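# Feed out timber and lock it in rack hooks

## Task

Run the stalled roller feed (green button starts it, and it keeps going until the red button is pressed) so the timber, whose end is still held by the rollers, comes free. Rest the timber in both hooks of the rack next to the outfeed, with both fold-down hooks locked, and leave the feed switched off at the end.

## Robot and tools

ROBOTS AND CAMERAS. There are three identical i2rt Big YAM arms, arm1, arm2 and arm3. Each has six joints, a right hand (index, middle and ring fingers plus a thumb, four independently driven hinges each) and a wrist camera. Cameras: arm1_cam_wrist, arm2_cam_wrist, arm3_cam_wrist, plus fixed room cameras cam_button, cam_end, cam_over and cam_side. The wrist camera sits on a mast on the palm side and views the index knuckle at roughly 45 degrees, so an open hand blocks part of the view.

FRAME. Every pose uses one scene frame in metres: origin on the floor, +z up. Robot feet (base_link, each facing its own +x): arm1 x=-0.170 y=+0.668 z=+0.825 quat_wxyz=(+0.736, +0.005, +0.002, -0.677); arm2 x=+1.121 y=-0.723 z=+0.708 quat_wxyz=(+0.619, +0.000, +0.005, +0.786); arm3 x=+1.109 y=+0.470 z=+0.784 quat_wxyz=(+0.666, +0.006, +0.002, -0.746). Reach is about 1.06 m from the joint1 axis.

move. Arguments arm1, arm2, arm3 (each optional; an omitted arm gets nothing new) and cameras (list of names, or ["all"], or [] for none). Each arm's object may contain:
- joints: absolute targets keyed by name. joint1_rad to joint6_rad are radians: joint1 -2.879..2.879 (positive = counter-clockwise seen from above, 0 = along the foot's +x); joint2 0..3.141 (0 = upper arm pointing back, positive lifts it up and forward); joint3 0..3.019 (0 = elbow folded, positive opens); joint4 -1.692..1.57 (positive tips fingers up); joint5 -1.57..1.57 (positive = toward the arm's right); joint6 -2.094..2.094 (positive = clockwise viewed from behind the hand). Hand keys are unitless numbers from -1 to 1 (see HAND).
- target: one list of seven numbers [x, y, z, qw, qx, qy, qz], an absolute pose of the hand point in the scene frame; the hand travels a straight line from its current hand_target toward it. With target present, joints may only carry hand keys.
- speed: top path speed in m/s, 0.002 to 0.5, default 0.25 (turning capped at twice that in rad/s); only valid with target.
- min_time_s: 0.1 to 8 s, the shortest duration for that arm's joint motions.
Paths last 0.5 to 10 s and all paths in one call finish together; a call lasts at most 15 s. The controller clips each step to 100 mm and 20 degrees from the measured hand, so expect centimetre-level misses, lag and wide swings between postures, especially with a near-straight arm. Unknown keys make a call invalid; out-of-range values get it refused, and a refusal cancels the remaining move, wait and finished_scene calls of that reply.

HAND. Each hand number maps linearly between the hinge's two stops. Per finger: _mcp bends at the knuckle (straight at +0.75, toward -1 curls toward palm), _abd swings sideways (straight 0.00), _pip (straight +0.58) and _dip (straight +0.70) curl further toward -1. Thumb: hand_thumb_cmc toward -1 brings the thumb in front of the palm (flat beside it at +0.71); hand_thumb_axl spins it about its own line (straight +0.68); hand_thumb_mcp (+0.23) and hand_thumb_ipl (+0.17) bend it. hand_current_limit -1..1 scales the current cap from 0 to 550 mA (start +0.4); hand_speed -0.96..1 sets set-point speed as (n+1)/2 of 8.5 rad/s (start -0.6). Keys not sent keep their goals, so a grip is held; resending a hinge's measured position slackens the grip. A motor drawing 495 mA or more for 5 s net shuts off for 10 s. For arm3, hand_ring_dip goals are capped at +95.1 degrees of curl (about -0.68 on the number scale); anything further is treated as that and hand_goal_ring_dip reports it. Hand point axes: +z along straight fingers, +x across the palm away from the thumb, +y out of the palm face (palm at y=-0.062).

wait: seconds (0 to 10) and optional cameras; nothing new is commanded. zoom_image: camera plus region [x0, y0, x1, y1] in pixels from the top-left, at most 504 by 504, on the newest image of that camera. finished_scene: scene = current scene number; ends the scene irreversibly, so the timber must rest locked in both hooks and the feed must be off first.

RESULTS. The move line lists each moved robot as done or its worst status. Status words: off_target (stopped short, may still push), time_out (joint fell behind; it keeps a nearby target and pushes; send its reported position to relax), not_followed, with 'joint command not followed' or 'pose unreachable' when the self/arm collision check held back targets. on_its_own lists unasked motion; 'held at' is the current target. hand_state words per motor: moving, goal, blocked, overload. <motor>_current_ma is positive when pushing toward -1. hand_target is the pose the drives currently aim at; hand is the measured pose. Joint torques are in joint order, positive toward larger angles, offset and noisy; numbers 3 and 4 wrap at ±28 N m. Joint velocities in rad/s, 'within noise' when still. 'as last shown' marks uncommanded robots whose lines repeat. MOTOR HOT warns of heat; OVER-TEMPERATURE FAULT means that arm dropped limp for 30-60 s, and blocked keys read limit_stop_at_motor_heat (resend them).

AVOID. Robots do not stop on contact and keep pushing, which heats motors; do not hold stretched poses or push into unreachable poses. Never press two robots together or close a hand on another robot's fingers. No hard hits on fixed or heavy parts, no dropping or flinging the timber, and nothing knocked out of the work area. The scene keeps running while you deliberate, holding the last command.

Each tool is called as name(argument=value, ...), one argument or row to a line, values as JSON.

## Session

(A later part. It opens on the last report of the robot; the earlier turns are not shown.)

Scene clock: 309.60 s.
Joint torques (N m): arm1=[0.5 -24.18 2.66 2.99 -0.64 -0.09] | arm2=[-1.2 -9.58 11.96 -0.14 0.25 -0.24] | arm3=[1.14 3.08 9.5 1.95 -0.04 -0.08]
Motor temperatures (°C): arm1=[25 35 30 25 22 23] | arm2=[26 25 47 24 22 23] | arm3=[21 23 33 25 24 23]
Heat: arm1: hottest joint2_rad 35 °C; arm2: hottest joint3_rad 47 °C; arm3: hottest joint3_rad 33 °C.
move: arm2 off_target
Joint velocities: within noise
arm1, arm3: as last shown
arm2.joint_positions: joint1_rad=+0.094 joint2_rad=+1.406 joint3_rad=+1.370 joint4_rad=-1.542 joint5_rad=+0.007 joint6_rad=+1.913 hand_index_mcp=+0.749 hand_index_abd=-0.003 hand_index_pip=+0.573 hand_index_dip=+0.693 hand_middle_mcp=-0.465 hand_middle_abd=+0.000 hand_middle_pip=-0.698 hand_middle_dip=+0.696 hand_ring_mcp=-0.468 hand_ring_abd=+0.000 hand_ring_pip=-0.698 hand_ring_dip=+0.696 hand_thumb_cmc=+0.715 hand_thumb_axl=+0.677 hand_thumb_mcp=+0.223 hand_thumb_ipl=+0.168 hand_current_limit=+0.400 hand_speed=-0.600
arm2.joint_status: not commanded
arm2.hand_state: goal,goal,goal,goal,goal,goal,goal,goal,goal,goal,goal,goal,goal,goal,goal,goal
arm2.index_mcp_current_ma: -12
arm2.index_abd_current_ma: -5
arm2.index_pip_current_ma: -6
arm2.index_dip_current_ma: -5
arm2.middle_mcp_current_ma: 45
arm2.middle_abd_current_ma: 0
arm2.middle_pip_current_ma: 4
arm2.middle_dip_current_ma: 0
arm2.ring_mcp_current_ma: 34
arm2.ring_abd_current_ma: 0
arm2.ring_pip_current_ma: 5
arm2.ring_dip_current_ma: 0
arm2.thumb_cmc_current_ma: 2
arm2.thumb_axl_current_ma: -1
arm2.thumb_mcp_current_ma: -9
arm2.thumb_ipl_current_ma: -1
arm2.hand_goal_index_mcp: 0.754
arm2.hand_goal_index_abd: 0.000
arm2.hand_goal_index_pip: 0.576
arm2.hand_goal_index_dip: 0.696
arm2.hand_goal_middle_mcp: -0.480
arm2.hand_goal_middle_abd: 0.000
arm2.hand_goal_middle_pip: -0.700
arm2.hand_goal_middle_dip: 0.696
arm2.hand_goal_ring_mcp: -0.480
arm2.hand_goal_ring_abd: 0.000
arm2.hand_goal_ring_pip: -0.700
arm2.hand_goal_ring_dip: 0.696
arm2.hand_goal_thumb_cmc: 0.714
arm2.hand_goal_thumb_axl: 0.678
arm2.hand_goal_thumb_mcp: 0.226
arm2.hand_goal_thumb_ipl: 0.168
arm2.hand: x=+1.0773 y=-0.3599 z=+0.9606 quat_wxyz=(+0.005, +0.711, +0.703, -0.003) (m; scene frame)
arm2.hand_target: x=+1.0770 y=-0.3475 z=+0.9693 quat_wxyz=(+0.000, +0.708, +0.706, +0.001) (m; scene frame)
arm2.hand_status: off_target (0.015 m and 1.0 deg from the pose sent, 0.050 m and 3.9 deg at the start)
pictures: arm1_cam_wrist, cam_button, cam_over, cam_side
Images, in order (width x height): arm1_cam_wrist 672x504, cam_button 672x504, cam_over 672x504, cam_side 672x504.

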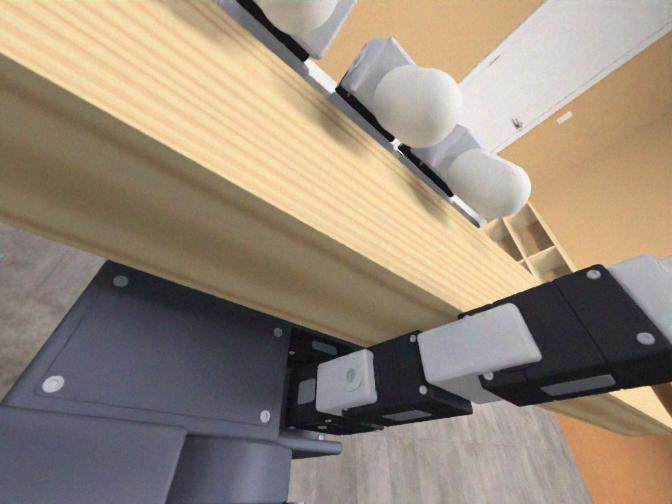

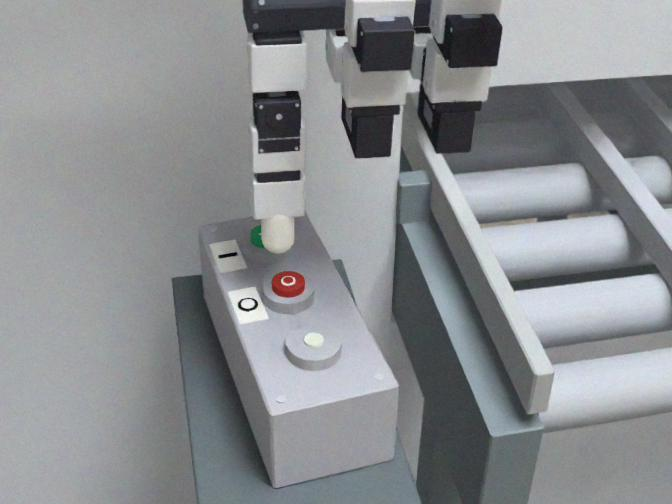

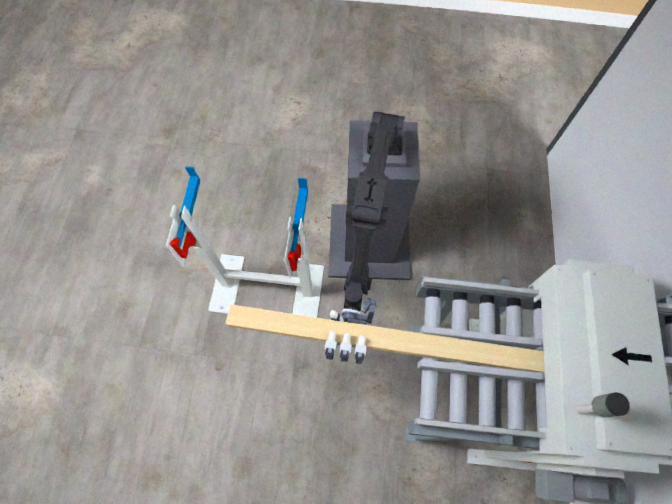

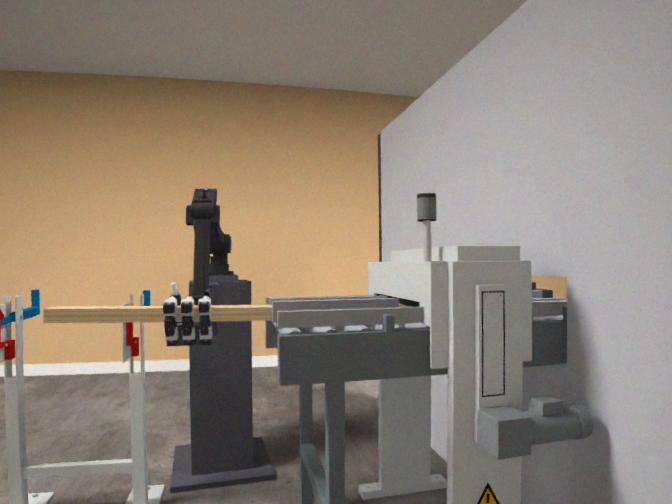

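move(
  arm1={"joints": {"hand_index_mcp": -0.2, "hand_middle_mcp": -0.2, "hand_ring_mcp": -0.2, "hand_thumb_mcp": 0.235, "hand_thumb_cmc": -0.45}},
)

move(
  arm1={"target": [-0.18, -0.045, 0.775, 0.7071, 0.7071, 0, 0], "speed": 0.06},
  arm2={"target": [1.145, -0.403, 1.08, 0, 0.7071, 0.7071, 0], "speed": 0.06},
  cameras=["cam_side", "cam_over", "arm1_cam_wrist"],
)

zoom_image(
  camera="cam_side",
  region=[40, 220, 340, 400],
)

Scene clock: 351.60 s.
Joint torques (N m): arm1=[-0.67 -22.65 3.29 3.07 -0.31 -0.08] | arm2=[-1.38 -9.11 11.69 -0.18 0.39 -0.27] | arm3=[1.03 3.02 9.48 2.02 -0.03 -0.07]
Motor temperatures (°C): arm1=[25 39 30 25 22 23] | arm2=[26 25 47 24 22 23] | arm3=[21 23 33 25 24 23]
Heat: arm1: hottest joint2_rad 39 °C; arm2: hottest joint3_rad 47 °C; arm3: hottest joint3_rad 33 °C.
move: arm1 done
Joint velocities: within noise
arm1.joint_positions: joint1_rad=-0.181 joint2_rad=+2.678 joint3_rad=+1.296 joint4_rad=+1.341 joint5_rad=-0.075 joint6_rad=+0.007 hand_index_mcp=-0.197 hand_index_abd=+0.002 hand_index_pip=+0.576 hand_index_dip=-0.597 hand_middle_mcp=-0.196 hand_middle_abd=+0.001 hand_middle_pip=+0.576 hand_middle_dip=-0.598 hand_ring_mcp=-0.187 hand_ring_abd=+0.001 hand_ring_pip=+0.575 hand_ring_dip=-0.598 hand_thumb_cmc=-0.447 hand_thumb_axl=+0.680 hand_thumb_mcp=+0.244 hand_thumb_ipl=+0.166 hand_current_limit=+0.400 hand_speed=-0.600
arm1.joint_status: all done
arm1.hand_state: goal,goal,goal,goal,goal,goal,goal,goal,goal,goal,goal,goal,goal,goal,goal,goal
arm1.index_mcp_current_ma: 1
arm1.index_abd_current_ma: 1
arm1.index_pip_current_ma: 0
arm1.index_dip_current_ma: 1
arm1.middle_mcp_current_ma: 3
arm1.middle_abd_current_ma: 0
arm1.middle_pip_current_ma: 0
arm1.middle_dip_current_ma: 1
arm1.ring_mcp_current_ma: 13
arm1.ring_abd_current_ma: 0
arm1.ring_pip_current_ma: 0
arm1.ring_dip_current_ma: 1
arm1.thumb_cmc_current_ma: 2
arm1.thumb_axl_current_ma: 1
arm1.thumb_mcp_current_ma: 9
arm1.thumb_ipl_current_ma: -1
arm1.hand_goal_index_mcp: -0.200
arm1.hand_goal_index_abd: 0.000
arm1.hand_goal_index_pip: 0.576
arm1.hand_goal_index_dip: -0.600
arm1.hand_goal_middle_mcp: -0.200
arm1.hand_goal_middle_abd: 0.000
arm1.hand_goal_middle_pip: 0.576
arm1.hand_goal_middle_dip: -0.600
arm1.hand_goal_ring_mcp: -0.200
arm1.hand_goal_ring_abd: 0.000
arm1.hand_goal_ring_pip: 0.576
arm1.hand_goal_ring_dip: -0.600
arm1.hand_goal_thumb_cmc: -0.450
arm1.hand_goal_thumb_axl: 0.678
arm1.hand_goal_thumb_mcp: 0.236
arm1.hand_goal_thumb_ipl: 0.168
arm1.hand: x=-0.2508 y=-0.0419 z=+0.7564 quat_wxyz=(+0.689, +0.725, -0.013, -0.003) (m; scene frame)
arm1.hand_target: x=-0.2390 y=-0.0466 z=+0.7833 quat_wxyz=(+0.707, +0.707, +0.000, -0.001) (m; scene frame)
arm1.hand_status: not commanded
arm2, arm3: as last shown
arm2.hand_target: x=+1.0770 y=-0.3474 z=+0.9693 quat_wxyz=(+0.000, +0.708, +0.706, +0.001) (m; scene frame)
pictures: none

Scene clock: 354.60 s.
Joint torques (N m): arm1=[0.85 -20.66 3.79 3.29 -0.13 -0.07] | arm2=[-0.67 -7.82 11.88 0.43 0.55 -0.27] | arm3=[0.91 3.14 9.51 1.99 -0.04 -0.09]
Motor temperatures (°C): arm1=[25 38 30 25 22 23] | arm2=[26 25 48 24 22 23] | arm3=[21 23 33 25 24 23]
Heat: arm1: hottest joint2_rad 38 °C; arm2: hottest joint3_rad 48 °C; arm3: hottest joint3_rad 33 °C.
move: arm1 off_target; arm2 off_target
Joint velocities: within noise
arm1.joint_positions: joint1_rad=-0.089 joint2_rad=+2.678 joint3_rad=+1.296 joint4_rad=+1.347 joint5_rad=+0.024 joint6_rad=+0.015 hand_index_mcp=-0.194 hand_index_abd=+0.002 hand_index_pip=+0.576 hand_index_dip=-0.597 hand_middle_mcp=-0.192 hand_middle_abd=+0.001 hand_middle_pip=+0.576 hand_middle_dip=-0.598 hand_ring_mcp=-0.187 hand_ring_abd=+0.001 hand_ring_pip=+0.575 hand_ring_dip=-0.598 hand_thumb_cmc=-0.444 hand_thumb_axl=+0.676 hand_thumb_mcp=+0.241 hand_thumb_ipl=+0.166 hand_current_limit=+0.400 hand_speed=-0.600
arm1.joint_status: not commanded
arm1.hand_state: goal,goal,goal,goal,goal,goal,goal,goal,goal,goal,goal,goal,goal,goal,goal,goal
arm1.index_mcp_current_ma: 4
arm1.index_abd_current_ma: 1
arm1.index_pip_current_ma: 0
arm1.index_dip_current_ma: 1
arm1.middle_mcp_current_ma: 6
arm1.middle_abd_current_ma: 0
arm1.middle_pip_current_ma: 0
arm1.middle_dip_current_ma: 1
arm1.ring_mcp_current_ma: 13
arm1.ring_abd_current_ma: 0
arm1.ring_pip_current_ma: 0
arm1.ring_dip_current_ma: 1
arm1.thumb_cmc_current_ma: 4
arm1.thumb_axl_current_ma: -1
arm1.thumb_mcp_current_ma: 5
arm1.thumb_ipl_current_ma: -1
arm1.hand_goal_index_mcp: -0.200
arm1.hand_goal_index_abd: 0.000
arm1.hand_goal_index_pip: 0.576
arm1.hand_goal_index_dip: -0.600
arm1.hand_goal_middle_mcp: -0.200
arm1.hand_goal_middle_abd: 0.000
arm1.hand_goal_middle_pip: 0.576
arm1.hand_goal_middle_dip: -0.600
arm1.hand_goal_ring_mcp: -0.200
arm1.hand_goal_ring_abd: 0.000
arm1.hand_goal_ring_pip: 0.576
arm1.hand_goal_ring_dip: -0.600
arm1.hand_goal_thumb_cmc: -0.450
arm1.hand_goal_thumb_axl: 0.678
arm1.hand_goal_thumb_mcp: 0.236
arm1.hand_goal_thumb_ipl: 0.168
arm1.hand: x=-0.2032 y=-0.0438 z=+0.7580 quat_wxyz=(+0.691, +0.723, -0.017, -0.005) (m; scene frame)
arm1.hand_target: x=-0.1814 y=-0.0457 z=+0.7749 quat_wxyz=(+0.708, +0.707, -0.002, +0.002) (m; scene frame)
arm1.hand_status: off_target (0.029 m and 3.3 deg from the pose sent, 0.073 m and 3.3 deg at the start)
arm2.joint_positions: joint1_rad=-0.016 joint2_rad=+1.176 joint3_rad=+1.428 joint4_rad=-1.677 joint5_rad=+0.039 joint6_rad=+1.806 hand_index_mcp=+0.749 hand_index_abd=-0.002 hand_index_pip=+0.573 hand_index_dip=+0.693 hand_middle_mcp=-0.465 hand_middle_abd=+0.000 hand_middle_pip=-0.698 hand_middle_dip=+0.696 hand_ring_mcp=-0.468 hand_ring_abd=+0.000 hand_ring_pip=-0.698 hand_ring_dip=+0.696 hand_thumb_cmc=+0.715 hand_thumb_axl=+0.677 hand_thumb_mcp=+0.223 hand_thumb_ipl=+0.168 hand_current_limit=+0.400 hand_speed=-0.600
arm2.joint_status: not commanded
arm2.hand_state: goal,goal,goal,goal,goal,goal,goal,goal,goal,goal,goal,goal,goal,goal,goal,goal
arm2.index_mcp_current_ma: -11
arm2.index_abd_current_ma: -4
arm2.index_pip_current_ma: -6
arm2.index_dip_current_ma: -5
arm2.middle_mcp_current_ma: 45
arm2.middle_abd_current_ma: 0
arm2.middle_pip_current_ma: 4
arm2.middle_dip_current_ma: 0
arm2.ring_mcp_current_ma: 34
arm2.ring_abd_current_ma: 0
arm2.ring_pip_current_ma: 5
arm2.ring_dip_current_ma: 0
arm2.thumb_cmc_current_ma: 2
arm2.thumb_axl_current_ma: -1
arm2.thumb_mcp_current_ma: -9
arm2.thumb_ipl_current_ma: -1
arm2.hand_goal_index_mcp: 0.754
arm2.hand_goal_index_abd: 0.000
arm2.hand_goal_index_pip: 0.576
arm2.hand_goal_index_dip: 0.696
arm2.hand_goal_middle_mcp: -0.480
arm2.hand_goal_middle_abd: 0.000
arm2.hand_goal_middle_pip: -0.700
arm2.hand_goal_middle_dip: 0.696
arm2.hand_goal_ring_mcp: -0.480
arm2.hand_goal_ring_abd: 0.000
arm2.hand_goal_ring_pip: -0.700
arm2.hand_goal_ring_dip: 0.696
arm2.hand_goal_thumb_cmc: 0.714
arm2.hand_goal_thumb_axl: 0.678
arm2.hand_goal_thumb_mcp: 0.226
arm2.hand_goal_thumb_ipl: 0.168
arm2.hand: x=+1.1400 y=-0.4066 z=+1.0594 quat_wxyz=(-0.051, +0.712, +0.699, +0.051) (m; scene frame)
arm2.hand_target: x=+1.1436 y=-0.4031 z=+1.0783 quat_wxyz=(-0.065, +0.708, +0.700, +0.064) (m; scene frame)
arm2.hand_status: off_target (0.021 m and 8.3 deg from the pose sent, 0.144 m and 1.0 deg at the start; a joint's target at an end of its range on 56 of 90 steps)
arm3: as last shown
pictures: arm1_cam_wrist, cam_over, cam_side
Images, in order (width x height): arm1_cam_wrist 672x504, cam_over 672x504, cam_side 672x504.

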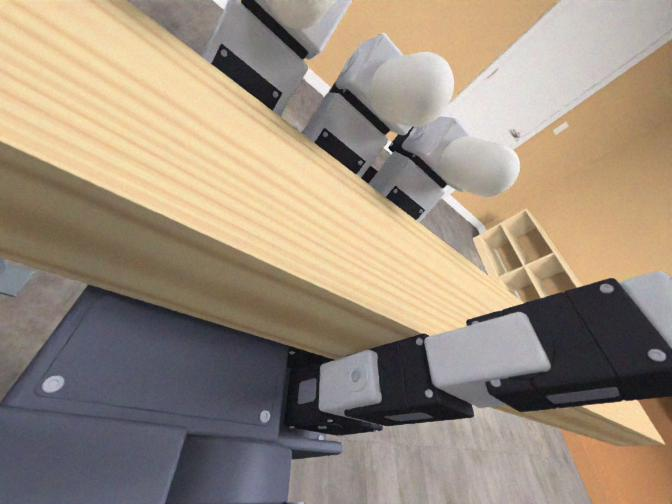

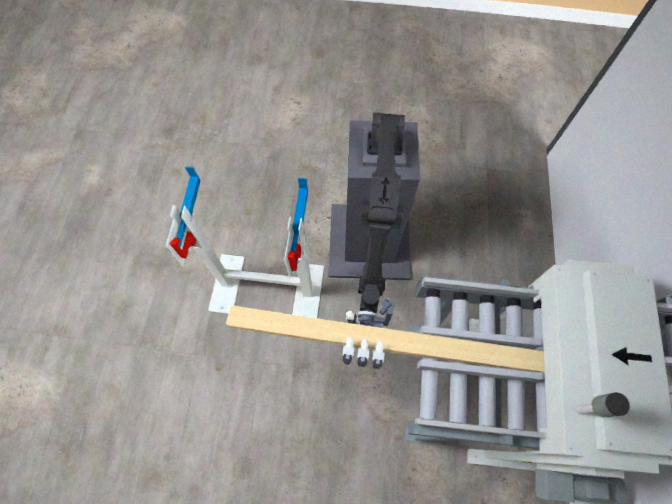

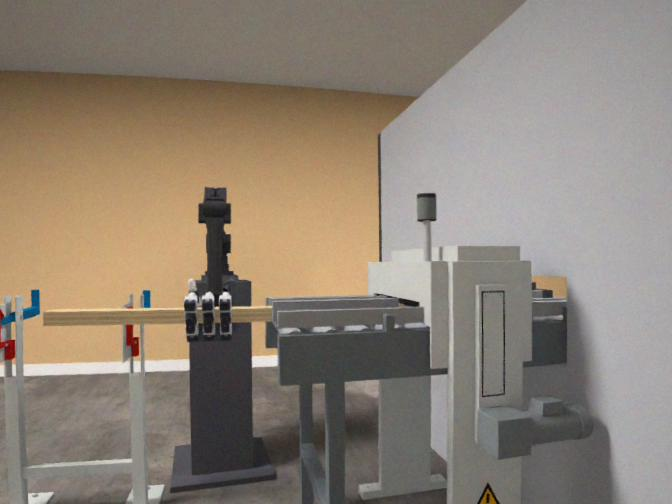

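Scaled by 1.680 from the camera's 672x504 image, which has a finer 960x720 frame.

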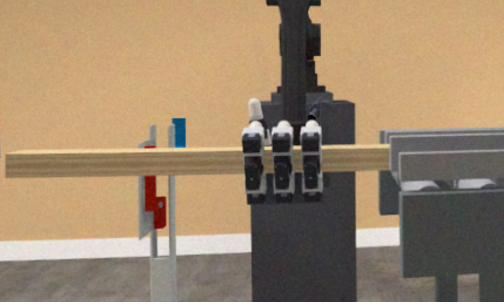

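move(
  arm1={"target": [-0.158, -0.047, 0.775, 0.7071, 0.7071, 0, 0], "speed": 0.06},
)

move(
  arm1={"joints": {"hand_current_limit": 0.78, "hand_index_mcp": -0.55, "hand_index_dip": -1.0, "hand_middle_mcp": -0.55, "hand_middle_dip": -1.0, "hand_ring_mcp": -0.55, "hand_ring_dip": -1.0, "hand_thumb_mcp": 0.16, "hand_thumb_cmc": -0.5, "hand_thumb_ipl": -0.1}},
  cameras=["cam_side", "arm1_cam_wrist"],
)

Scene clock: 361.17 s.
Joint torques (N m): arm1=[0.91 -20.48 4.55 3.15 -0.09 -0.18] | arm2=[-1.03 -7.94 11.7 0.02 0.52 -0.25] | arm3=[1.03 3.14 9.57 2.03 -0.01 -0.08]
Motor temperatures (°C): arm1=[25 38 30 25 22 23] | arm2=[26 25 50 24 22 23] | arm3=[21 23 33 25 24 23]
Heat: arm1: hottest joint2_rad 38 °C; arm2: hottest joint3_rad 50 °C; arm3: hottest joint3_rad 33 °C.
move: arm1 off_target
Joint velocities: within noise
arm1.joint_positions: joint1_rad=-0.051 joint2_rad=+2.678 joint3_rad=+1.296 joint4_rad=+1.347 joint5_rad=+0.066 joint6_rad=+0.015 hand_index_mcp=-0.191 hand_index_abd=+0.002 hand_index_pip=+0.576 hand_index_dip=-0.597 hand_middle_mcp=-0.190 hand_middle_abd=+0.001 hand_middle_pip=+0.576 hand_middle_dip=-0.598 hand_ring_mcp=-0.187 hand_ring_abd=+0.001 hand_ring_pip=+0.575 hand_ring_dip=-0.598 hand_thumb_cmc=-0.444 hand_thumb_axl=+0.676 hand_thumb_mcp=+0.241 hand_thumb_ipl=+0.166 hand_current_limit=+0.400 hand_speed=-0.600
arm1.joint_status: not commanded
arm1.hand_state: goal,goal,goal,goal,goal,goal,goal,goal,goal,goal,goal,goal,goal,goal,goal,goal
arm1.index_mcp_current_ma: 9
arm1.index_abd_current_ma: 1
arm1.index_pip_current_ma: 0
arm1.index_dip_current_ma: 1
arm1.middle_mcp_current_ma: 10
arm1.middle_abd_current_ma: 0
arm1.middle_pip_current_ma: 0
arm1.middle_dip_current_ma: 1
arm1.ring_mcp_current_ma: 13
arm1.ring_abd_current_ma: 0
arm1.ring_pip_current_ma: 0
arm1.ring_dip_current_ma: 1
arm1.thumb_cmc_current_ma: 4
arm1.thumb_axl_current_ma: -1
arm1.thumb_mcp_current_ma: 4
arm1.thumb_ipl_current_ma: -1
arm1.hand_goal_index_mcp: -0.200
arm1.hand_goal_index_abd: 0.000
arm1.hand_goal_index_pip: 0.576
arm1.hand_goal_index_dip: -0.600
arm1.hand_goal_middle_mcp: -0.200
arm1.hand_goal_middle_abd: 0.000
arm1.hand_goal_middle_pip: 0.576
arm1.hand_goal_middle_dip: -0.600
arm1.hand_goal_ring_mcp: -0.200
arm1.hand_goal_ring_abd: 0.000
arm1.hand_goal_ring_pip: 0.576
arm1.hand_goal_ring_dip: -0.600
arm1.hand_goal_thumb_cmc: -0.450
arm1.hand_goal_thumb_axl: 0.678
arm1.hand_goal_thumb_mcp: 0.236
arm1.hand_goal_thumb_ipl: 0.168
arm1.hand: x=-0.1831 y=-0.0435 z=+0.7581 quat_wxyz=(+0.691, +0.723, -0.018, -0.006) (m; scene frame)
arm1.hand_target: x=-0.1586 y=-0.0471 z=+0.7747 quat_wxyz=(+0.707, +0.707, +0.000, +0.000) (m; scene frame)
arm1.hand_status: off_target (0.030 m and 3.3 deg from the pose sent, 0.048 m and 3.3 deg at the start)
arm2, arm3: as last shown
arm2.joint_positions: joint1_rad=-0.016 joint2_rad=+1.176 joint3_rad=+1.428 joint4_rad=-1.677 joint5_rad=+0.039 joint6_rad=+1.805 hand_index_mcp=+0.749 hand_index_abd=-0.002 hand_index_pip=+0.573 hand_index_dip=+0.693 hand_middle_mcp=-0.465 hand_middle_abd=+0.000 hand_middle_pip=-0.698 hand_middle_dip=+0.696 hand_ring_mcp=-0.468 hand_ring_abd=+0.000 hand_ring_pip=-0.698 hand_ring_dip=+0.696 hand_thumb_cmc=+0.715 hand_thumb_axl=+0.677 hand_thumb_mcp=+0.223 hand_thumb_ipl=+0.168 hand_current_limit=+0.400 hand_speed=-0.600
arm2.hand: x=+1.1400 y=-0.4065 z=+1.0595 quat_wxyz=(-0.051, +0.711, +0.699, +0.051) (m; scene frame)
arm2.hand_target: x=+1.1436 y=-0.4030 z=+1.0784 quat_wxyz=(-0.065, +0.707, +0.701, +0.064) (m; scene frame)
pictures: none

Scene clock: 361.93 s.
Joint torques (N m): arm1=[1.38 -21.25 4.12 3.03 -0.54 -0.11] | arm2=[-1.38 -8.12 11.71 0.38 0.55 -0.25] | arm3=[0.91 3.14 9.54 2.02 -0.05 -0.08]
Motor temperatures (°C): arm1=[25 38 30 25 22 23] | arm2=[26 25 50 24 22 23] | arm3=[21 23 33 25 24 23]
Heat: arm1: hottest joint2_rad 38 °C; arm2: hottest joint3_rad 50 °C; arm3: hottest joint3_rad 33 °C.
move: arm1 off_target
Joint velocities: within noise
arm1.joint_positions: joint1_rad=-0.048 joint2_rad=+2.680 joint3_rad=+1.299 joint4_rad=+1.347 joint5_rad=+0.076 joint6_rad=+0.015 hand_index_mcp=-0.223 hand_index_abd=+0.002 hand_index_pip=+0.576 hand_index_dip=-0.997 hand_middle_mcp=-0.238 hand_middle_abd=+0.001 hand_middle_pip=+0.576 hand_middle_dip=-0.998 hand_ring_mcp=-0.248 hand_ring_abd=+0.001 hand_ring_pip=+0.575 hand_ring_dip=-0.998 hand_thumb_cmc=-0.455 hand_thumb_axl=+0.672 hand_thumb_mcp=+0.233 hand_thumb_ipl=-0.098 hand_current_limit=+0.780 hand_speed=-0.600
arm1.joint_status: hand_index_mcp off_target (ended at -0.223, target -0.550); hand_middle_mcp off_target (ended at -0.238, target -0.550); hand_ring_mcp off_target (ended at -0.248, target -0.550); hand_thumb_cmc off_target (ended at -0.455, target -0.500); hand_thumb_mcp off_target (ended at +0.233, target +0.160); the others done
arm1.hand_state: blocked,goal,goal,goal,blocked,goal,goal,goal,blocked,goal,goal,goal,blocked,goal,blocked,goal
arm1.index_mcp_current_ma: 490
arm1.index_abd_current_ma: 1
arm1.index_pip_current_ma: 0
arm1.index_dip_current_ma: 1
arm1.middle_mcp_current_ma: 489
arm1.middle_abd_current_ma: 0
arm1.middle_pip_current_ma: 0
arm1.middle_dip_current_ma: 1
arm1.ring_mcp_current_ma: 490
arm1.ring_abd_current_ma: 0
arm1.ring_pip_current_ma: 0
arm1.ring_dip_current_ma: 1
arm1.thumb_cmc_current_ma: 83
arm1.thumb_axl_current_ma: -5
arm1.thumb_mcp_current_ma: 244
arm1.thumb_ipl_current_ma: 1
arm1.hand_goal_index_mcp: -0.550
arm1.hand_goal_index_abd: 0.000
arm1.hand_goal_index_pip: 0.576
arm1.hand_goal_index_dip: -1.000
arm1.hand_goal_middle_mcp: -0.550
arm1.hand_goal_middle_abd: 0.000
arm1.hand_goal_middle_pip: 0.576
arm1.hand_goal_middle_dip: -1.000
arm1.hand_goal_ring_mcp: -0.550
arm1.hand_goal_ring_abd: 0.000
arm1.hand_goal_ring_pip: 0.576
arm1.hand_goal_ring_dip: -1.000
arm1.hand_goal_thumb_cmc: -0.500
arm1.hand_goal_thumb_axl: 0.678
arm1.hand_goal_thumb_mcp: 0.160
arm1.hand_goal_thumb_ipl: -0.100
arm1.hand: x=-0.1827 y=-0.0438 z=+0.7581 quat_wxyz=(+0.692, +0.722, -0.020, -0.009) (m; scene frame)
arm1.hand_target: x=-0.1580 y=-0.0468 z=+0.7736 quat_wxyz=(+0.707, +0.708, +0.000, +0.000) (m; scene frame)
arm1.hand_status: not commanded
arm2, arm3: as last shown
pictures: arm1_cam_wrist, cam_side
Images, in order (width x height): arm1_cam_wrist 672x504, cam_side 672x504.

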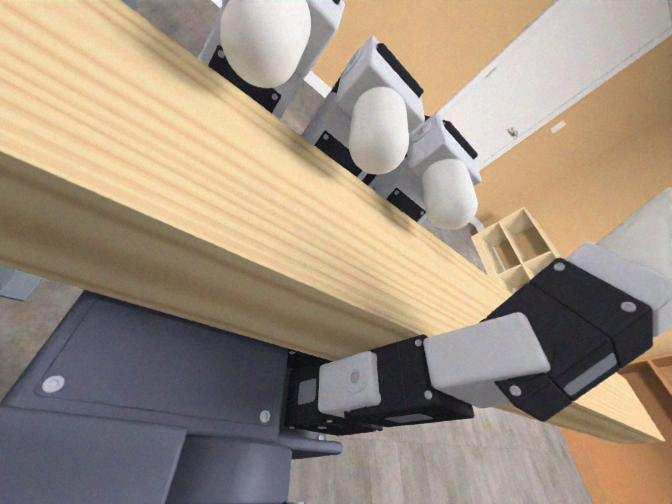

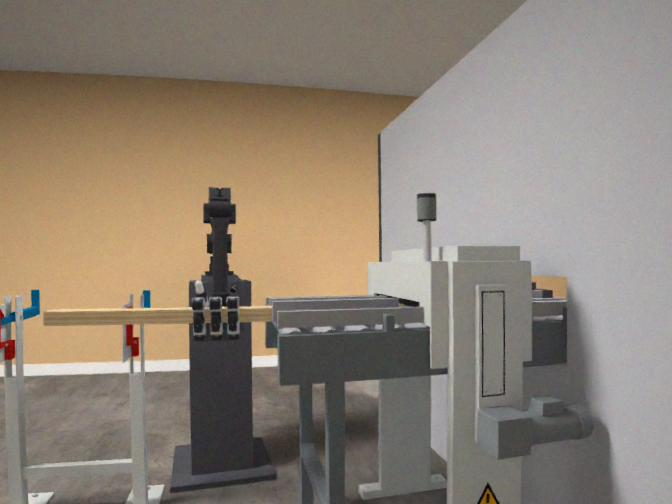

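move(
  arm1={"target": [-0.30, -0.046, 0.778, 0.7071, 0.7071, 0, 0], "speed": 0.06, "joints": {"hand_index_mcp": -0.40, "hand_middle_mcp": -0.40, "hand_ring_mcp": -0.42}},
  cameras=["cam_side", "cam_over"],
)

zoom_image(
  camera="cam_side",
  region=[0, 220, 340, 424],
)

Scene clock: 375.97 s.
Joint torques (N m): arm1=[-4.42 -21.6 4.23 2.76 -2.41 0.06] | arm2=[-0.62 -8.23 11.84 0.42 0.53 -0.23] | arm3=[1.03 3.08 9.54 2.06 -0.04 -0.08]
Motor temperatures (°C): arm1=[25 37 30 25 23 23] | arm2=[26 25 52 24 22 23] | arm3=[21 23 33 25 24 23]
Heat: arm1: hottest joint2_rad 37 °C; arm2: hottest joint3_rad 52 °C; arm3: hottest joint3_rad 33 °C.
move: arm1 off_target
Joint velocities: within noise
arm1.joint_positions: joint1_rad=-0.218 joint2_rad=+2.680 joint3_rad=+1.316 joint4_rad=+1.330 joint5_rad=-0.135 joint6_rad=-0.010 hand_index_mcp=-0.238 hand_index_abd=+0.002 hand_index_pip=+0.576 hand_index_dip=-0.997 hand_middle_mcp=-0.239 hand_middle_abd=+0.001 hand_middle_pip=+0.576 hand_middle_dip=-0.998 hand_ring_mcp=-0.235 hand_ring_abd=+0.001 hand_ring_pip=+0.575 hand_ring_dip=-0.998 hand_thumb_cmc=-0.475 hand_thumb_axl=+0.684 hand_thumb_mcp=+0.222 hand_thumb_ipl=-0.099 hand_current_limit=+0.780 hand_speed=-0.600
arm1.joint_status: hand_index_mcp off_target (ended at -0.238, target -0.400); hand_middle_mcp off_target (ended at -0.239, target -0.400); hand_ring_mcp off_target (ended at -0.235, target -0.420)
arm1.hand_state: blocked,goal,goal,goal,blocked,goal,goal,goal,blocked,goal,goal,goal,blocked,goal,blocked,goal
arm1.index_mcp_current_ma: 490
arm1.index_abd_current_ma: 1
arm1.index_pip_current_ma: 0
arm1.index_dip_current_ma: 1
arm1.middle_mcp_current_ma: 489
arm1.middle_abd_current_ma: 0
arm1.middle_pip_current_ma: 0
arm1.middle_dip_current_ma: 1
arm1.ring_mcp_current_ma: 489
arm1.ring_abd_current_ma: 0
arm1.ring_pip_current_ma: 0
arm1.ring_dip_current_ma: 1
arm1.thumb_cmc_current_ma: 34
arm1.thumb_axl_current_ma: 5
arm1.thumb_mcp_current_ma: 191
arm1.thumb_ipl_current_ma: 1
arm1.hand_goal_index_mcp: -0.400
arm1.hand_goal_index_abd: 0.000
arm1.hand_goal_index_pip: 0.576
arm1.hand_goal_index_dip: -1.000
arm1.hand_goal_middle_mcp: -0.400
arm1.hand_goal_middle_abd: 0.000
arm1.hand_goal_middle_pip: 0.576
arm1.hand_goal_middle_dip: -1.000
arm1.hand_goal_ring_mcp: -0.420
arm1.hand_goal_ring_abd: 0.000
arm1.hand_goal_ring_pip: 0.576
arm1.hand_goal_ring_dip: -1.000
arm1.hand_goal_thumb_cmc: -0.500
arm1.hand_goal_thumb_axl: 0.678
arm1.hand_goal_thumb_mcp: 0.160
arm1.hand_goal_thumb_ipl: -0.100
arm1.on_its_own: hand_thumb_cmc moved -0.020 toward your old target -0.500
arm1.hand: x=-0.2660 y=-0.0466 z=+0.7594 quat_wxyz=(+0.692, +0.722, +0.001, +0.000) (m; scene frame)
arm1.hand_target: x=-0.2914 y=-0.0464 z=+0.7775 quat_wxyz=(+0.707, +0.707, +0.004, +0.001) (m; scene frame)
arm1.hand_status: off_target (0.039 m and 2.5 deg from the pose sent, 0.119 m and 3.5 deg at the start)
arm2, arm3: as last shown
pictures: cam_over, cam_side
Images, in order (width x height): cam_over 672x504, cam_side 672x504.

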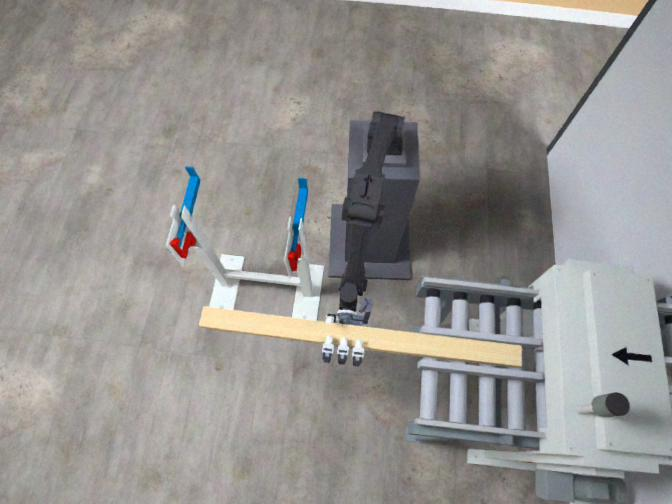

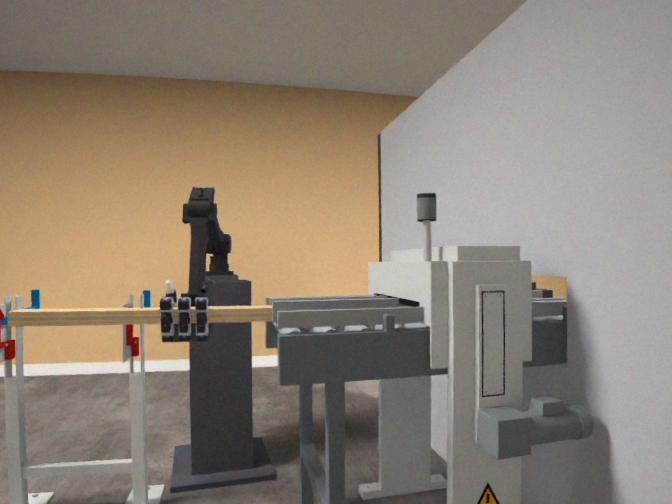

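Scaled by 1.482 from the camera's 672x504 image, which has a finer 960x720 frame.

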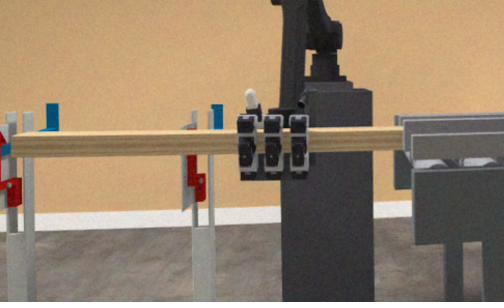

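move(
  arm1={"target": [-0.29, -0.044, 0.87, 0.7402, 0.6724, 0, 0], "speed": 0.06, "joints": {"hand_index_mcp": -0.37, "hand_middle_mcp": -0.37, "hand_ring_mcp": -0.37}},
  cameras=["cam_side", "cam_over"],
)

zoom_image(
  camera="cam_side",
  region=[0, 220, 340, 424],
)

Scene clock: 389.47 s.
Joint torques (N m): arm1=[-3.43 -27.93 2.89 3.92 -1.95 0.72] | arm2=[-1.96 -7.65 11.71 0.16 0.5 -0.31] | arm3=[1.03 3.08 9.54 1.99 -0.02 -0.08]
Motor temperatures (°C): arm1=[25 37 30 25 26 23] | arm2=[26 24 53 24 22 23] | arm3=[21 23 33 25 24 23]
Heat: arm1: hottest joint2_rad 37 °C; arm2: hottest joint3_rad 53 °C; arm3: hottest joint3_rad 33 °C.
move: arm1 off_target
Joint velocities: within noise
arm1.joint_positions: joint1_rad=-0.233 joint2_rad=+2.609 joint3_rad=+1.259 joint4_rad=+1.321 joint5_rad=-0.132 joint6_rad=-0.062 hand_index_mcp=-0.238 hand_index_abd=+0.002 hand_index_pip=+0.576 hand_index_dip=-0.997 hand_middle_mcp=-0.239 hand_middle_abd=+0.001 hand_middle_pip=+0.576 hand_middle_dip=-0.998 hand_ring_mcp=-0.233 hand_ring_abd=+0.001 hand_ring_pip=+0.575 hand_ring_dip=-0.998 hand_thumb_cmc=-0.476 hand_thumb_axl=+0.684 hand_thumb_mcp=+0.222 hand_thumb_ipl=-0.099 hand_current_limit=+0.780 hand_speed=-0.600
arm1.joint_status: hand_index_mcp off_target (ended at -0.238, target -0.370); hand_middle_mcp off_target (ended at -0.239, target -0.370); hand_ring_mcp off_target (ended at -0.233, target -0.370)
arm1.hand_state: blocked,goal,goal,goal,blocked,goal,goal,goal,blocked,goal,goal,goal,blocked,goal,blocked,goal
arm1.index_mcp_current_ma: 443
arm1.index_abd_current_ma: 1
arm1.index_pip_current_ma: 0
arm1.index_dip_current_ma: 1
arm1.middle_mcp_current_ma: 439
arm1.middle_abd_current_ma: 0
arm1.middle_pip_current_ma: 0
arm1.middle_dip_current_ma: 1
arm1.ring_mcp_current_ma: 469
arm1.ring_abd_current_ma: 0
arm1.ring_pip_current_ma: 0
arm1.ring_dip_current_ma: 1
arm1.thumb_cmc_current_ma: 32
arm1.thumb_axl_current_ma: 5
arm1.thumb_mcp_current_ma: 191
arm1.thumb_ipl_current_ma: 1
arm1.hand_goal_index_mcp: -0.370
arm1.hand_goal_index_abd: 0.000
arm1.hand_goal_index_pip: 0.576
arm1.hand_goal_index_dip: -1.000
arm1.hand_goal_middle_mcp: -0.370
arm1.hand_goal_middle_abd: 0.000
arm1.hand_goal_middle_pip: 0.576
arm1.hand_goal_middle_dip: -1.000
arm1.hand_goal_ring_mcp: -0.370
arm1.hand_goal_ring_abd: 0.000
arm1.hand_goal_ring_pip: 0.576
arm1.hand_goal_ring_dip: -1.000
arm1.hand_goal_thumb_cmc: -0.500
arm1.hand_goal_thumb_axl: 0.678
arm1.hand_goal_thumb_mcp: 0.160
arm1.hand_goal_thumb_ipl: -0.100
arm1.hand: x=-0.2726 y=-0.0416 z=+0.7886 quat_wxyz=(+0.693, +0.720, +0.013, -0.025) (m; scene frame)
arm1.hand_target: x=-0.2891 y=-0.0456 z=+0.8649 quat_wxyz=(+0.739, +0.673, +0.003, -0.001) (m; scene frame)
arm1.hand_status: off_target (0.083 m and 8.4 deg from the pose sent, 0.113 m and 8.0 deg at the start)
arm2, arm3: as last shown
pictures: cam_over, cam_side
Images, in order (width x height): cam_over 672x504, cam_side 672x504.

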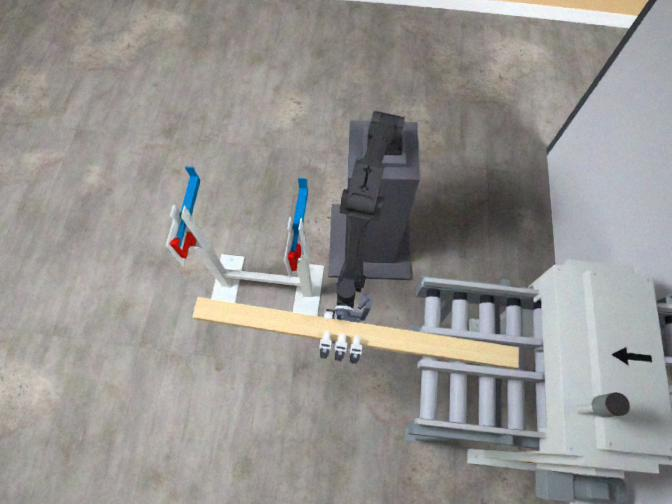

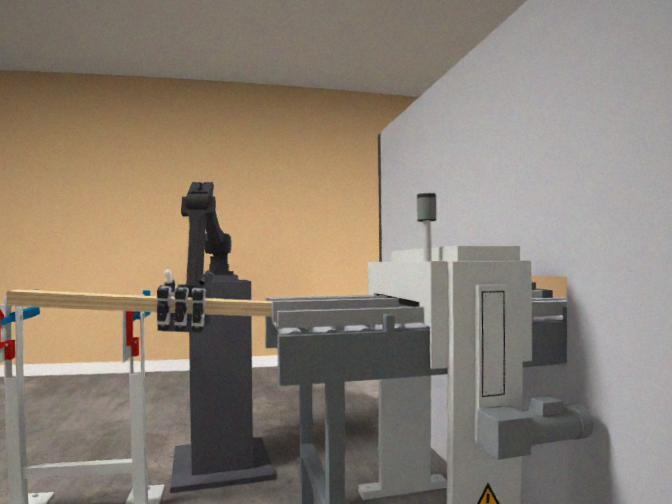

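Scaled by 1.482 from the camera's 672x504 image, which has a finer 960x720 frame.

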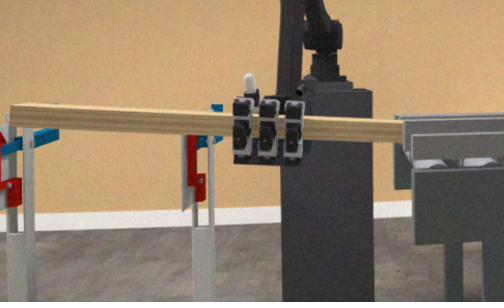

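move(
  arm1={"target": [-0.295, -0.042, 0.96, 0.7421, 0.6682, -0.0389, 0.035], "speed": 0.06},
  cameras=["cam_side", "cam_over"],
)

zoom_image(
  camera="cam_side",
  region=[0, 200, 340, 404],
)

Scene clock: 398.03 s.
Joint torques (N m): arm1=[-1.67 -26.99 5.64 2.92 0.07 0.59] | arm2=[-0.09 -7.59 11.82 0.24 0.51 -0.24] | arm3=[1.03 3.19 9.5 2.03 -0.03 -0.07]
Motor temperatures (°C): arm1=[25 38 30 25 26 24] | arm2=[26 24 54 24 22 23] | arm3=[21 23 33 25 24 23]
Heat: arm1: hottest joint2_rad 38 °C; arm2: hottest joint3_rad 54 °C; arm3: hottest joint3_rad 33 °C.
move: arm1 off_target
Joint velocities: within noise
arm1.joint_positions: joint1_rad=-0.252 joint2_rad=+2.370 joint3_rad=+1.121 joint4_rad=+1.235 joint5_rad=-0.169 joint6_rad=+0.055 hand_index_mcp=-0.269 hand_index_abd=-0.001 hand_index_pip=+0.576 hand_index_dip=-0.998 hand_middle_mcp=-0.300 hand_middle_abd=+0.001 hand_middle_pip=+0.576 hand_middle_dip=-0.998 hand_ring_mcp=-0.344 hand_ring_abd=+0.001 hand_ring_pip=+0.575 hand_ring_dip=-0.998 hand_thumb_cmc=-0.486 hand_thumb_axl=+0.647 hand_thumb_mcp=+0.213 hand_thumb_ipl=-0.099 hand_current_limit=+0.780 hand_speed=-0.600
arm1.joint_status: not commanded
arm1.hand_state: blocked,goal,goal,goal,blocked,goal,goal,goal,blocked,goal,goal,goal,goal,blocked,blocked,goal
arm1.index_mcp_current_ma: 297
arm1.index_abd_current_ma: 0
arm1.index_pip_current_ma: 0
arm1.index_dip_current_ma: 1
arm1.middle_mcp_current_ma: 170
arm1.middle_abd_current_ma: 0
arm1.middle_pip_current_ma: 0
arm1.middle_dip_current_ma: 1
arm1.ring_mcp_current_ma: 39
arm1.ring_abd_current_ma: 0
arm1.ring_pip_current_ma: 0
arm1.ring_dip_current_ma: 1
arm1.thumb_cmc_current_ma: 15
arm1.thumb_axl_current_ma: -62
arm1.thumb_mcp_current_ma: 150
arm1.thumb_ipl_current_ma: 1
arm1.hand_goal_index_mcp: -0.370
arm1.hand_goal_index_abd: 0.000
arm1.hand_goal_index_pip: 0.576
arm1.hand_goal_index_dip: -1.000
arm1.hand_goal_middle_mcp: -0.370
arm1.hand_goal_middle_abd: 0.000
arm1.hand_goal_middle_pip: 0.576
arm1.hand_goal_middle_dip: -1.000
arm1.hand_goal_ring_mcp: -0.370
arm1.hand_goal_ring_abd: 0.000
arm1.hand_goal_ring_pip: 0.576
arm1.hand_goal_ring_dip: -1.000
arm1.hand_goal_thumb_cmc: -0.500
arm1.hand_goal_thumb_axl: 0.678
arm1.hand_goal_thumb_mcp: 0.160
arm1.hand_goal_thumb_ipl: -0.100
arm1.on_its_own: hand_index_mcp moved -0.031 toward your old target -0.370; hand_middle_mcp moved -0.061 toward your old target -0.370; hand_ring_mcp moved -0.111 toward your old target -0.370
arm1.hand: x=-0.2885 y=-0.0354 z=+0.8818 quat_wxyz=(+0.699, +0.715, -0.022, +0.021) (m; scene frame)
arm1.hand_target: x=-0.2959 y=-0.0412 z=+0.9580 quat_wxyz=(+0.743, +0.667, -0.036, +0.038) (m; scene frame)
arm1.hand_status: off_target (0.079 m and 7.7 deg from the pose sent, 0.173 m and 12.3 deg at the start; pose on its path clipped on 53 of 105 steps)
arm2: as last shown
arm3.joint_positions: joint1_rad=+0.572 joint2_rad=+0.577 joint3_rad=+1.415 joint4_rad=-1.384 joint5_rad=-0.038 joint6_rad=+1.105 hand_index_mcp=+0.754 hand_index_abd=+0.000 hand_index_pip=+0.577 hand_index_dip=+0.696 hand_middle_mcp=+0.754 hand_middle_abd=+0.000 hand_middle_pip=+0.577 hand_middle_dip=+0.696 hand_ring_mcp=+0.754 hand_ring_abd=+0.000 hand_ring_pip=+0.577 hand_ring_dip=+0.696 hand_thumb_cmc=+0.714 hand_thumb_axl=+0.677 hand_thumb_mcp=+0.226 hand_thumb_ipl=+0.168 hand_current_limit=+0.400 hand_speed=-0.600
arm3.joint_status: not commanded
arm3.hand_state: goal,goal,goal,goal,goal,goal,goal,goal,goal,goal,goal,goal,goal,goal,goal,goal
arm3.index_mcp_current_ma: 0
arm3.index_abd_current_ma: 0
arm3.index_pip_current_ma: 0
arm3.index_dip_current_ma: 0
arm3.middle_mcp_current_ma: 0
arm3.middle_abd_current_ma: 0
arm3.middle_pip_current_ma: 0
arm3.middle_dip_current_ma: 0
arm3.ring_mcp_current_ma: 0
arm3.ring_abd_current_ma: 0
arm3.ring_pip_current_ma: 0
arm3.ring_dip_current_ma: 0
arm3.thumb_cmc_current_ma: 0
arm3.thumb_axl_current_ma: 0
arm3.thumb_mcp_current_ma: 0
arm3.thumb_ipl_current_ma: 0
arm3.hand_goal_index_mcp: 0.754
arm3.hand_goal_index_abd: 0.000
arm3.hand_goal_index_pip: 0.576
arm3.hand_goal_index_dip: 0.696
arm3.hand_goal_middle_mcp: 0.754
arm3.hand_goal_middle_abd: 0.000
arm3.hand_goal_middle_pip: 0.576
arm3.hand_goal_middle_dip: 0.696
arm3.hand_goal_ring_mcp: 0.754
arm3.hand_goal_ring_abd: 0.000
arm3.hand_goal_ring_pip: 0.576
arm3.hand_goal_ring_dip: 0.696
arm3.hand_goal_thumb_cmc: 0.714
arm3.hand_goal_thumb_axl: 0.678
arm3.hand_goal_thumb_mcp: 0.226
arm3.hand_goal_thumb_ipl: 0.168
arm3.hand: x=+1.1306 y=+0.2306 z=+1.3443 quat_wxyz=(+0.331, +0.830, -0.271, +0.359) (m; scene frame)
arm3.hand_target: x=+1.1291 y=+0.2335 z=+1.3554 quat_wxyz=(+0.339, +0.824, -0.269, +0.366) (m; scene frame)
arm3.hand_status: not commanded
pictures: cam_over, cam_side
Images, in order (width x height): cam_over 672x504, cam_side 672x504.

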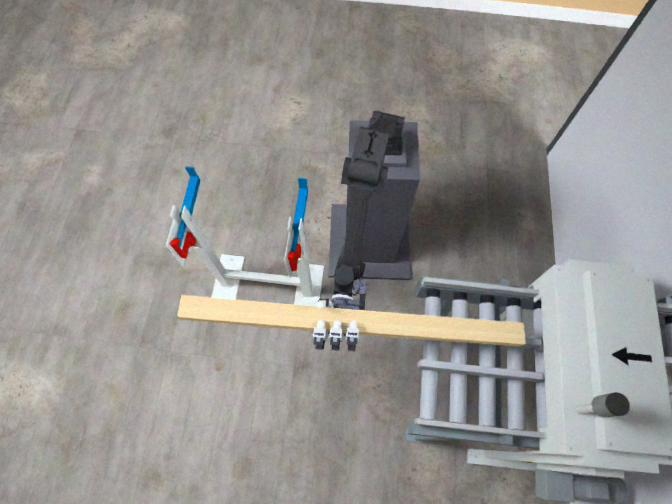

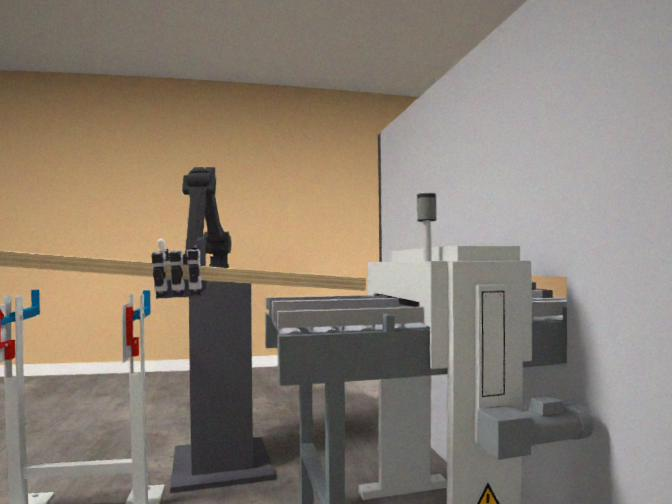

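Scaled by 1.482 from the camera's 672x504 image, which has a finer 960x720 frame.

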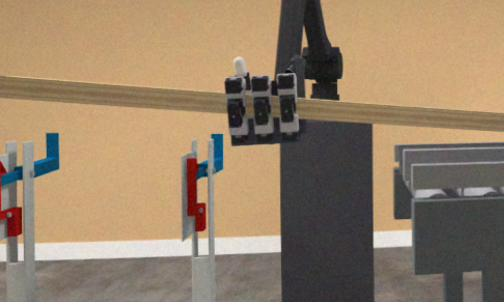

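move(
  arm1={"target": [-0.37, -0.035, 1.0, 0.7345, 0.673, -0.0643, 0.0589], "speed": 0.06, "joints": {"hand_index_mcp": -0.45, "hand_middle_mcp": -0.48, "hand_ring_mcp": -0.5}},
  cameras=["cam_side", "cam_over", "arm1_cam_wrist"],
)

Scene clock: 412.73 s.
Joint torques (N m): arm1=[-2.49 -26.29 6.5 2.84 -0.31 0.51] | arm2=[-1.55 -7.59 11.97 0.16 0.54 -0.28] | arm3=[1.03 3.02 9.54 2.04 -0.02 -0.1]
Motor temperatures (°C): arm1=[25 39 30 25 25 24] | arm2=[26 24 55 24 22 23] | arm3=[21 23 33 25 24 23]
Heat: arm1: hottest joint2_rad 39 °C; arm2: hottest joint3_rad 55 °C; arm3: hottest joint3_rad 33 °C.
move: arm1 off_target
Joint velocities: within noise
arm1.joint_positions: joint1_rad=-0.368 joint2_rad=+2.266 joint3_rad=+1.105 joint4_rad=+1.125 joint5_rad=-0.264 joint6_rad=+0.139 hand_index_mcp=-0.269 hand_index_abd=+0.000 hand_index_pip=+0.576 hand_index_dip=-0.998 hand_middle_mcp=-0.337 hand_middle_abd=+0.001 hand_middle_pip=+0.576 hand_middle_dip=-0.998 hand_ring_mcp=-0.419 hand_ring_abd=+0.001 hand_ring_pip=+0.575 hand_ring_dip=-0.998 hand_thumb_cmc=-0.467 hand_thumb_axl=+0.638 hand_thumb_mcp=+0.206 hand_thumb_ipl=-0.099 hand_current_limit=+0.780 hand_speed=-0.600
arm1.joint_status: hand_index_mcp off_target (ended at -0.269, target -0.450); hand_middle_mcp off_target (ended at -0.337, target -0.480); hand_ring_mcp off_target (ended at -0.419, target -0.500)
arm1.hand_state: blocked,goal,goal,goal,blocked,goal,goal,goal,blocked,goal,goal,goal,blocked,blocked,blocked,goal
arm1.index_mcp_current_ma: 489
arm1.index_abd_current_ma: 0
arm1.index_pip_current_ma: 0
arm1.index_dip_current_ma: 1
arm1.middle_mcp_current_ma: 490
arm1.middle_abd_current_ma: 0
arm1.middle_pip_current_ma: 0
arm1.middle_dip_current_ma: 1
arm1.ring_mcp_current_ma: 213
arm1.ring_abd_current_ma: 0
arm1.ring_pip_current_ma: 0
arm1.ring_dip_current_ma: 1
arm1.thumb_cmc_current_ma: 52
arm1.thumb_axl_current_ma: -91
arm1.thumb_mcp_current_ma: 121
arm1.thumb_ipl_current_ma: 1
arm1.hand_goal_index_mcp: -0.450
arm1.hand_goal_index_abd: 0.000
arm1.hand_goal_index_pip: 0.576
arm1.hand_goal_index_dip: -1.000
arm1.hand_goal_middle_mcp: -0.480
arm1.hand_goal_middle_abd: 0.000
arm1.hand_goal_middle_pip: 0.576
arm1.hand_goal_middle_dip: -1.000
arm1.hand_goal_ring_mcp: -0.500
arm1.hand_goal_ring_abd: 0.000
arm1.hand_goal_ring_pip: 0.576
arm1.hand_goal_ring_dip: -1.000
arm1.hand_goal_thumb_cmc: -0.500
arm1.hand_goal_thumb_axl: 0.678
arm1.hand_goal_thumb_mcp: 0.160
arm1.hand_goal_thumb_ipl: -0.100
arm1.hand: x=-0.3628 y=-0.0296 z=+0.9178 quat_wxyz=(+0.690, +0.720, -0.062, +0.045) (m; scene frame)
arm1.hand_target: x=-0.3746 y=-0.0318 z=+0.9971 quat_wxyz=(+0.735, +0.673, -0.067, +0.055) (m; scene frame)
arm1.hand_status: off_target (0.083 m and 7.6 deg from the pose sent, 0.144 m and 9.1 deg at the start)
arm2, arm3: as last shown
pictures: arm1_cam_wrist, cam_over, cam_side
Images, in order (width x height): arm1_cam_wrist 672x504, cam_over 672x504, cam_side 672x504.

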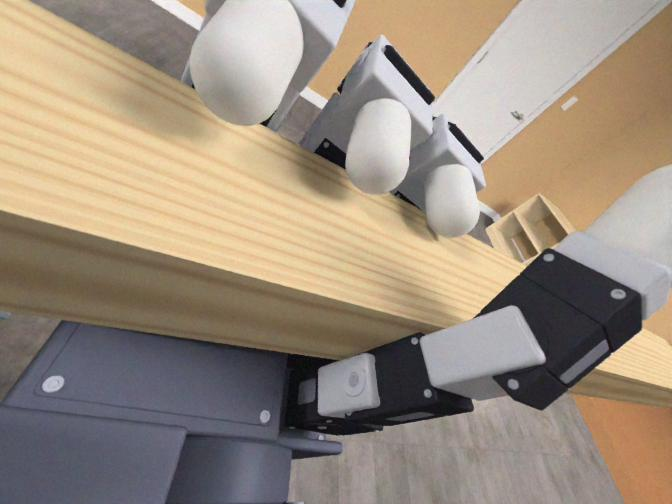

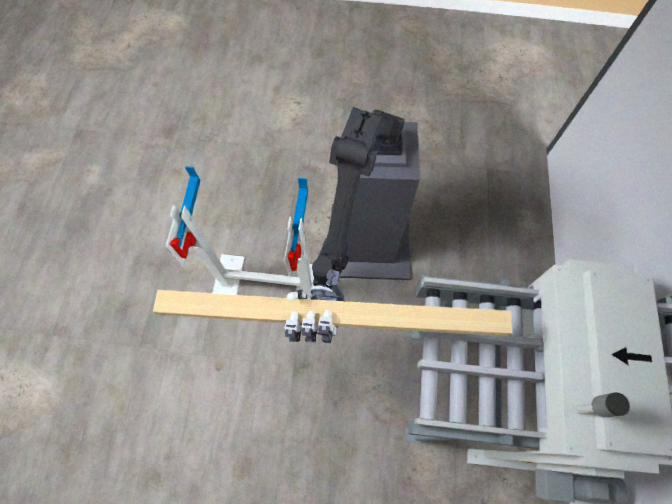

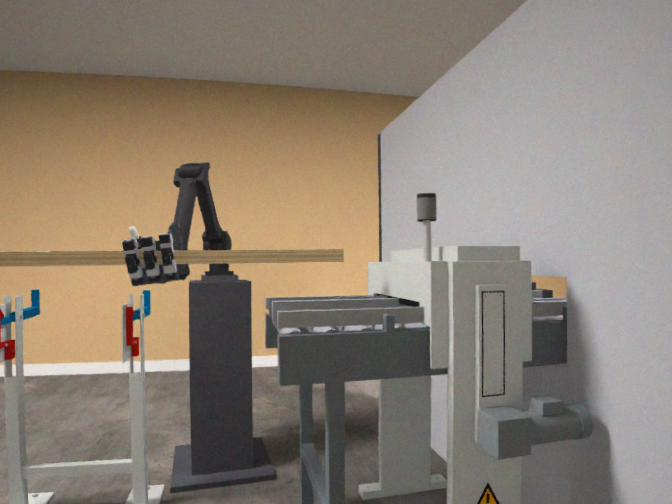

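move(
  arm1={"target": [-0.51, 0.13, 1.0, 0.7361, 0.6703, -0.0878, 0.0332], "speed": 0.08},
  cameras=["cam_side", "cam_over"],
)

Scene clock: 429.07 s.
Joint torques (N m): arm1=[-1.85 -22.83 4.78 4.77 -0.35 0.51] | arm2=[-1.55 -8.29 11.73 0.23 0.54 -0.28] | arm3=[1.26 3.02 9.52 2 -0.03 -0.1]
Motor temperatures (°C): arm1=[25 37 31 25 24 24] | arm2=[25 24 55 24 22 23] | arm3=[21 23 33 25 24 23]
Heat: arm1: hottest joint2_rad 37 °C; arm2: hottest joint3_rad 55 °C; arm3: hottest joint3_rad 33 °C.
move: arm1 off_target
Joint velocities: within noise
arm1.joint_positions: joint1_rad=-0.724 joint2_rad=+2.151 joint3_rad=+0.846 joint4_rad=+1.251 joint5_rad=-0.560 joint6_rad=+0.185 hand_index_mcp=-0.269 hand_index_abd=+0.000 hand_index_pip=+0.576 hand_index_dip=-0.998 hand_middle_mcp=-0.337 hand_middle_abd=+0.001 hand_middle_pip=+0.576 hand_middle_dip=-0.998 hand_ring_mcp=-0.419 hand_ring_abd=+0.001 hand_ring_pip=+0.575 hand_ring_dip=-0.998 hand_thumb_cmc=-0.467 hand_thumb_axl=+0.638 hand_thumb_mcp=+0.206 hand_thumb_ipl=-0.099 hand_current_limit=+0.780 hand_speed=-0.600
arm1.joint_status: not commanded
arm1.hand_state: blocked,goal,goal,goal,blocked,goal,goal,goal,blocked,goal,goal,goal,blocked,blocked,blocked,goal
arm1.index_mcp_current_ma: 490
arm1.index_abd_current_ma: 0
arm1.index_pip_current_ma: 0
arm1.index_dip_current_ma: 1
arm1.middle_mcp_current_ma: 490
arm1.middle_abd_current_ma: 0
arm1.middle_pip_current_ma: 0
arm1.middle_dip_current_ma: 1
arm1.ring_mcp_current_ma: 213
arm1.ring_abd_current_ma: 0
arm1.ring_pip_current_ma: 0
arm1.ring_dip_current_ma: 1
arm1.thumb_cmc_current_ma: 53
arm1.thumb_axl_current_ma: -91
arm1.thumb_mcp_current_ma: 121
arm1.thumb_ipl_current_ma: 1
arm1.hand_goal_index_mcp: -0.450
arm1.hand_goal_index_abd: 0.000
arm1.hand_goal_index_pip: 0.576
arm1.hand_goal_index_dip: -1.000
arm1.hand_goal_middle_mcp: -0.480
arm1.hand_goal_middle_abd: 0.000
arm1.hand_goal_middle_pip: 0.576
arm1.hand_goal_middle_dip: -1.000
arm1.hand_goal_ring_mcp: -0.500
arm1.hand_goal_ring_abd: 0.000
arm1.hand_goal_ring_pip: 0.576
arm1.hand_goal_ring_dip: -1.000
arm1.hand_goal_thumb_cmc: -0.500
arm1.hand_goal_thumb_axl: 0.678
arm1.hand_goal_thumb_mcp: 0.160
arm1.hand_goal_thumb_ipl: -0.100
arm1.hand: x=-0.5010 y=+0.1247 z=+0.9268 quat_wxyz=(+0.686, +0.718, -0.107, +0.047) (m; scene frame)
arm1.hand_target: x=-0.5057 y=+0.1292 z=+0.9982 quat_wxyz=(+0.736, +0.670, -0.088, +0.038) (m; scene frame)
arm1.hand_status: off_target (0.074 m and 8.4 deg from the pose sent, 0.232 m and 8.4 deg at the start; pose on its path clipped on 9 of 101 steps)
arm2, arm3: as last shown
pictures: cam_over, cam_side
Images, in order (width x height): cam_over 672x504, cam_side 672x504.

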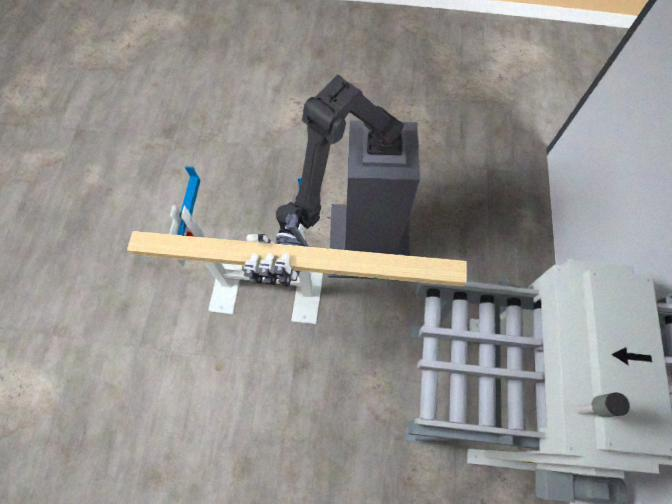

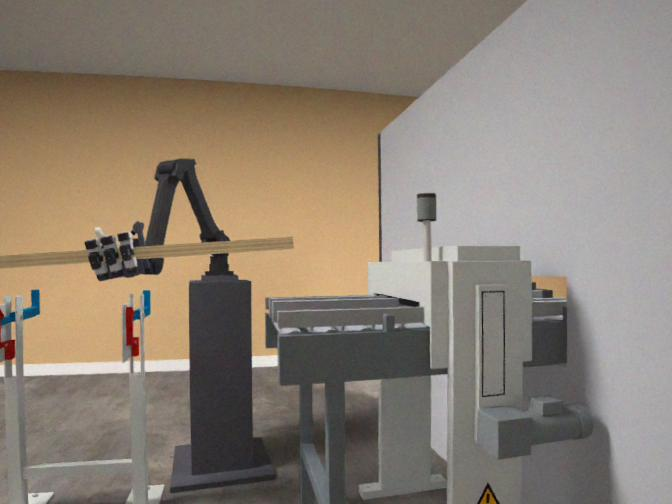

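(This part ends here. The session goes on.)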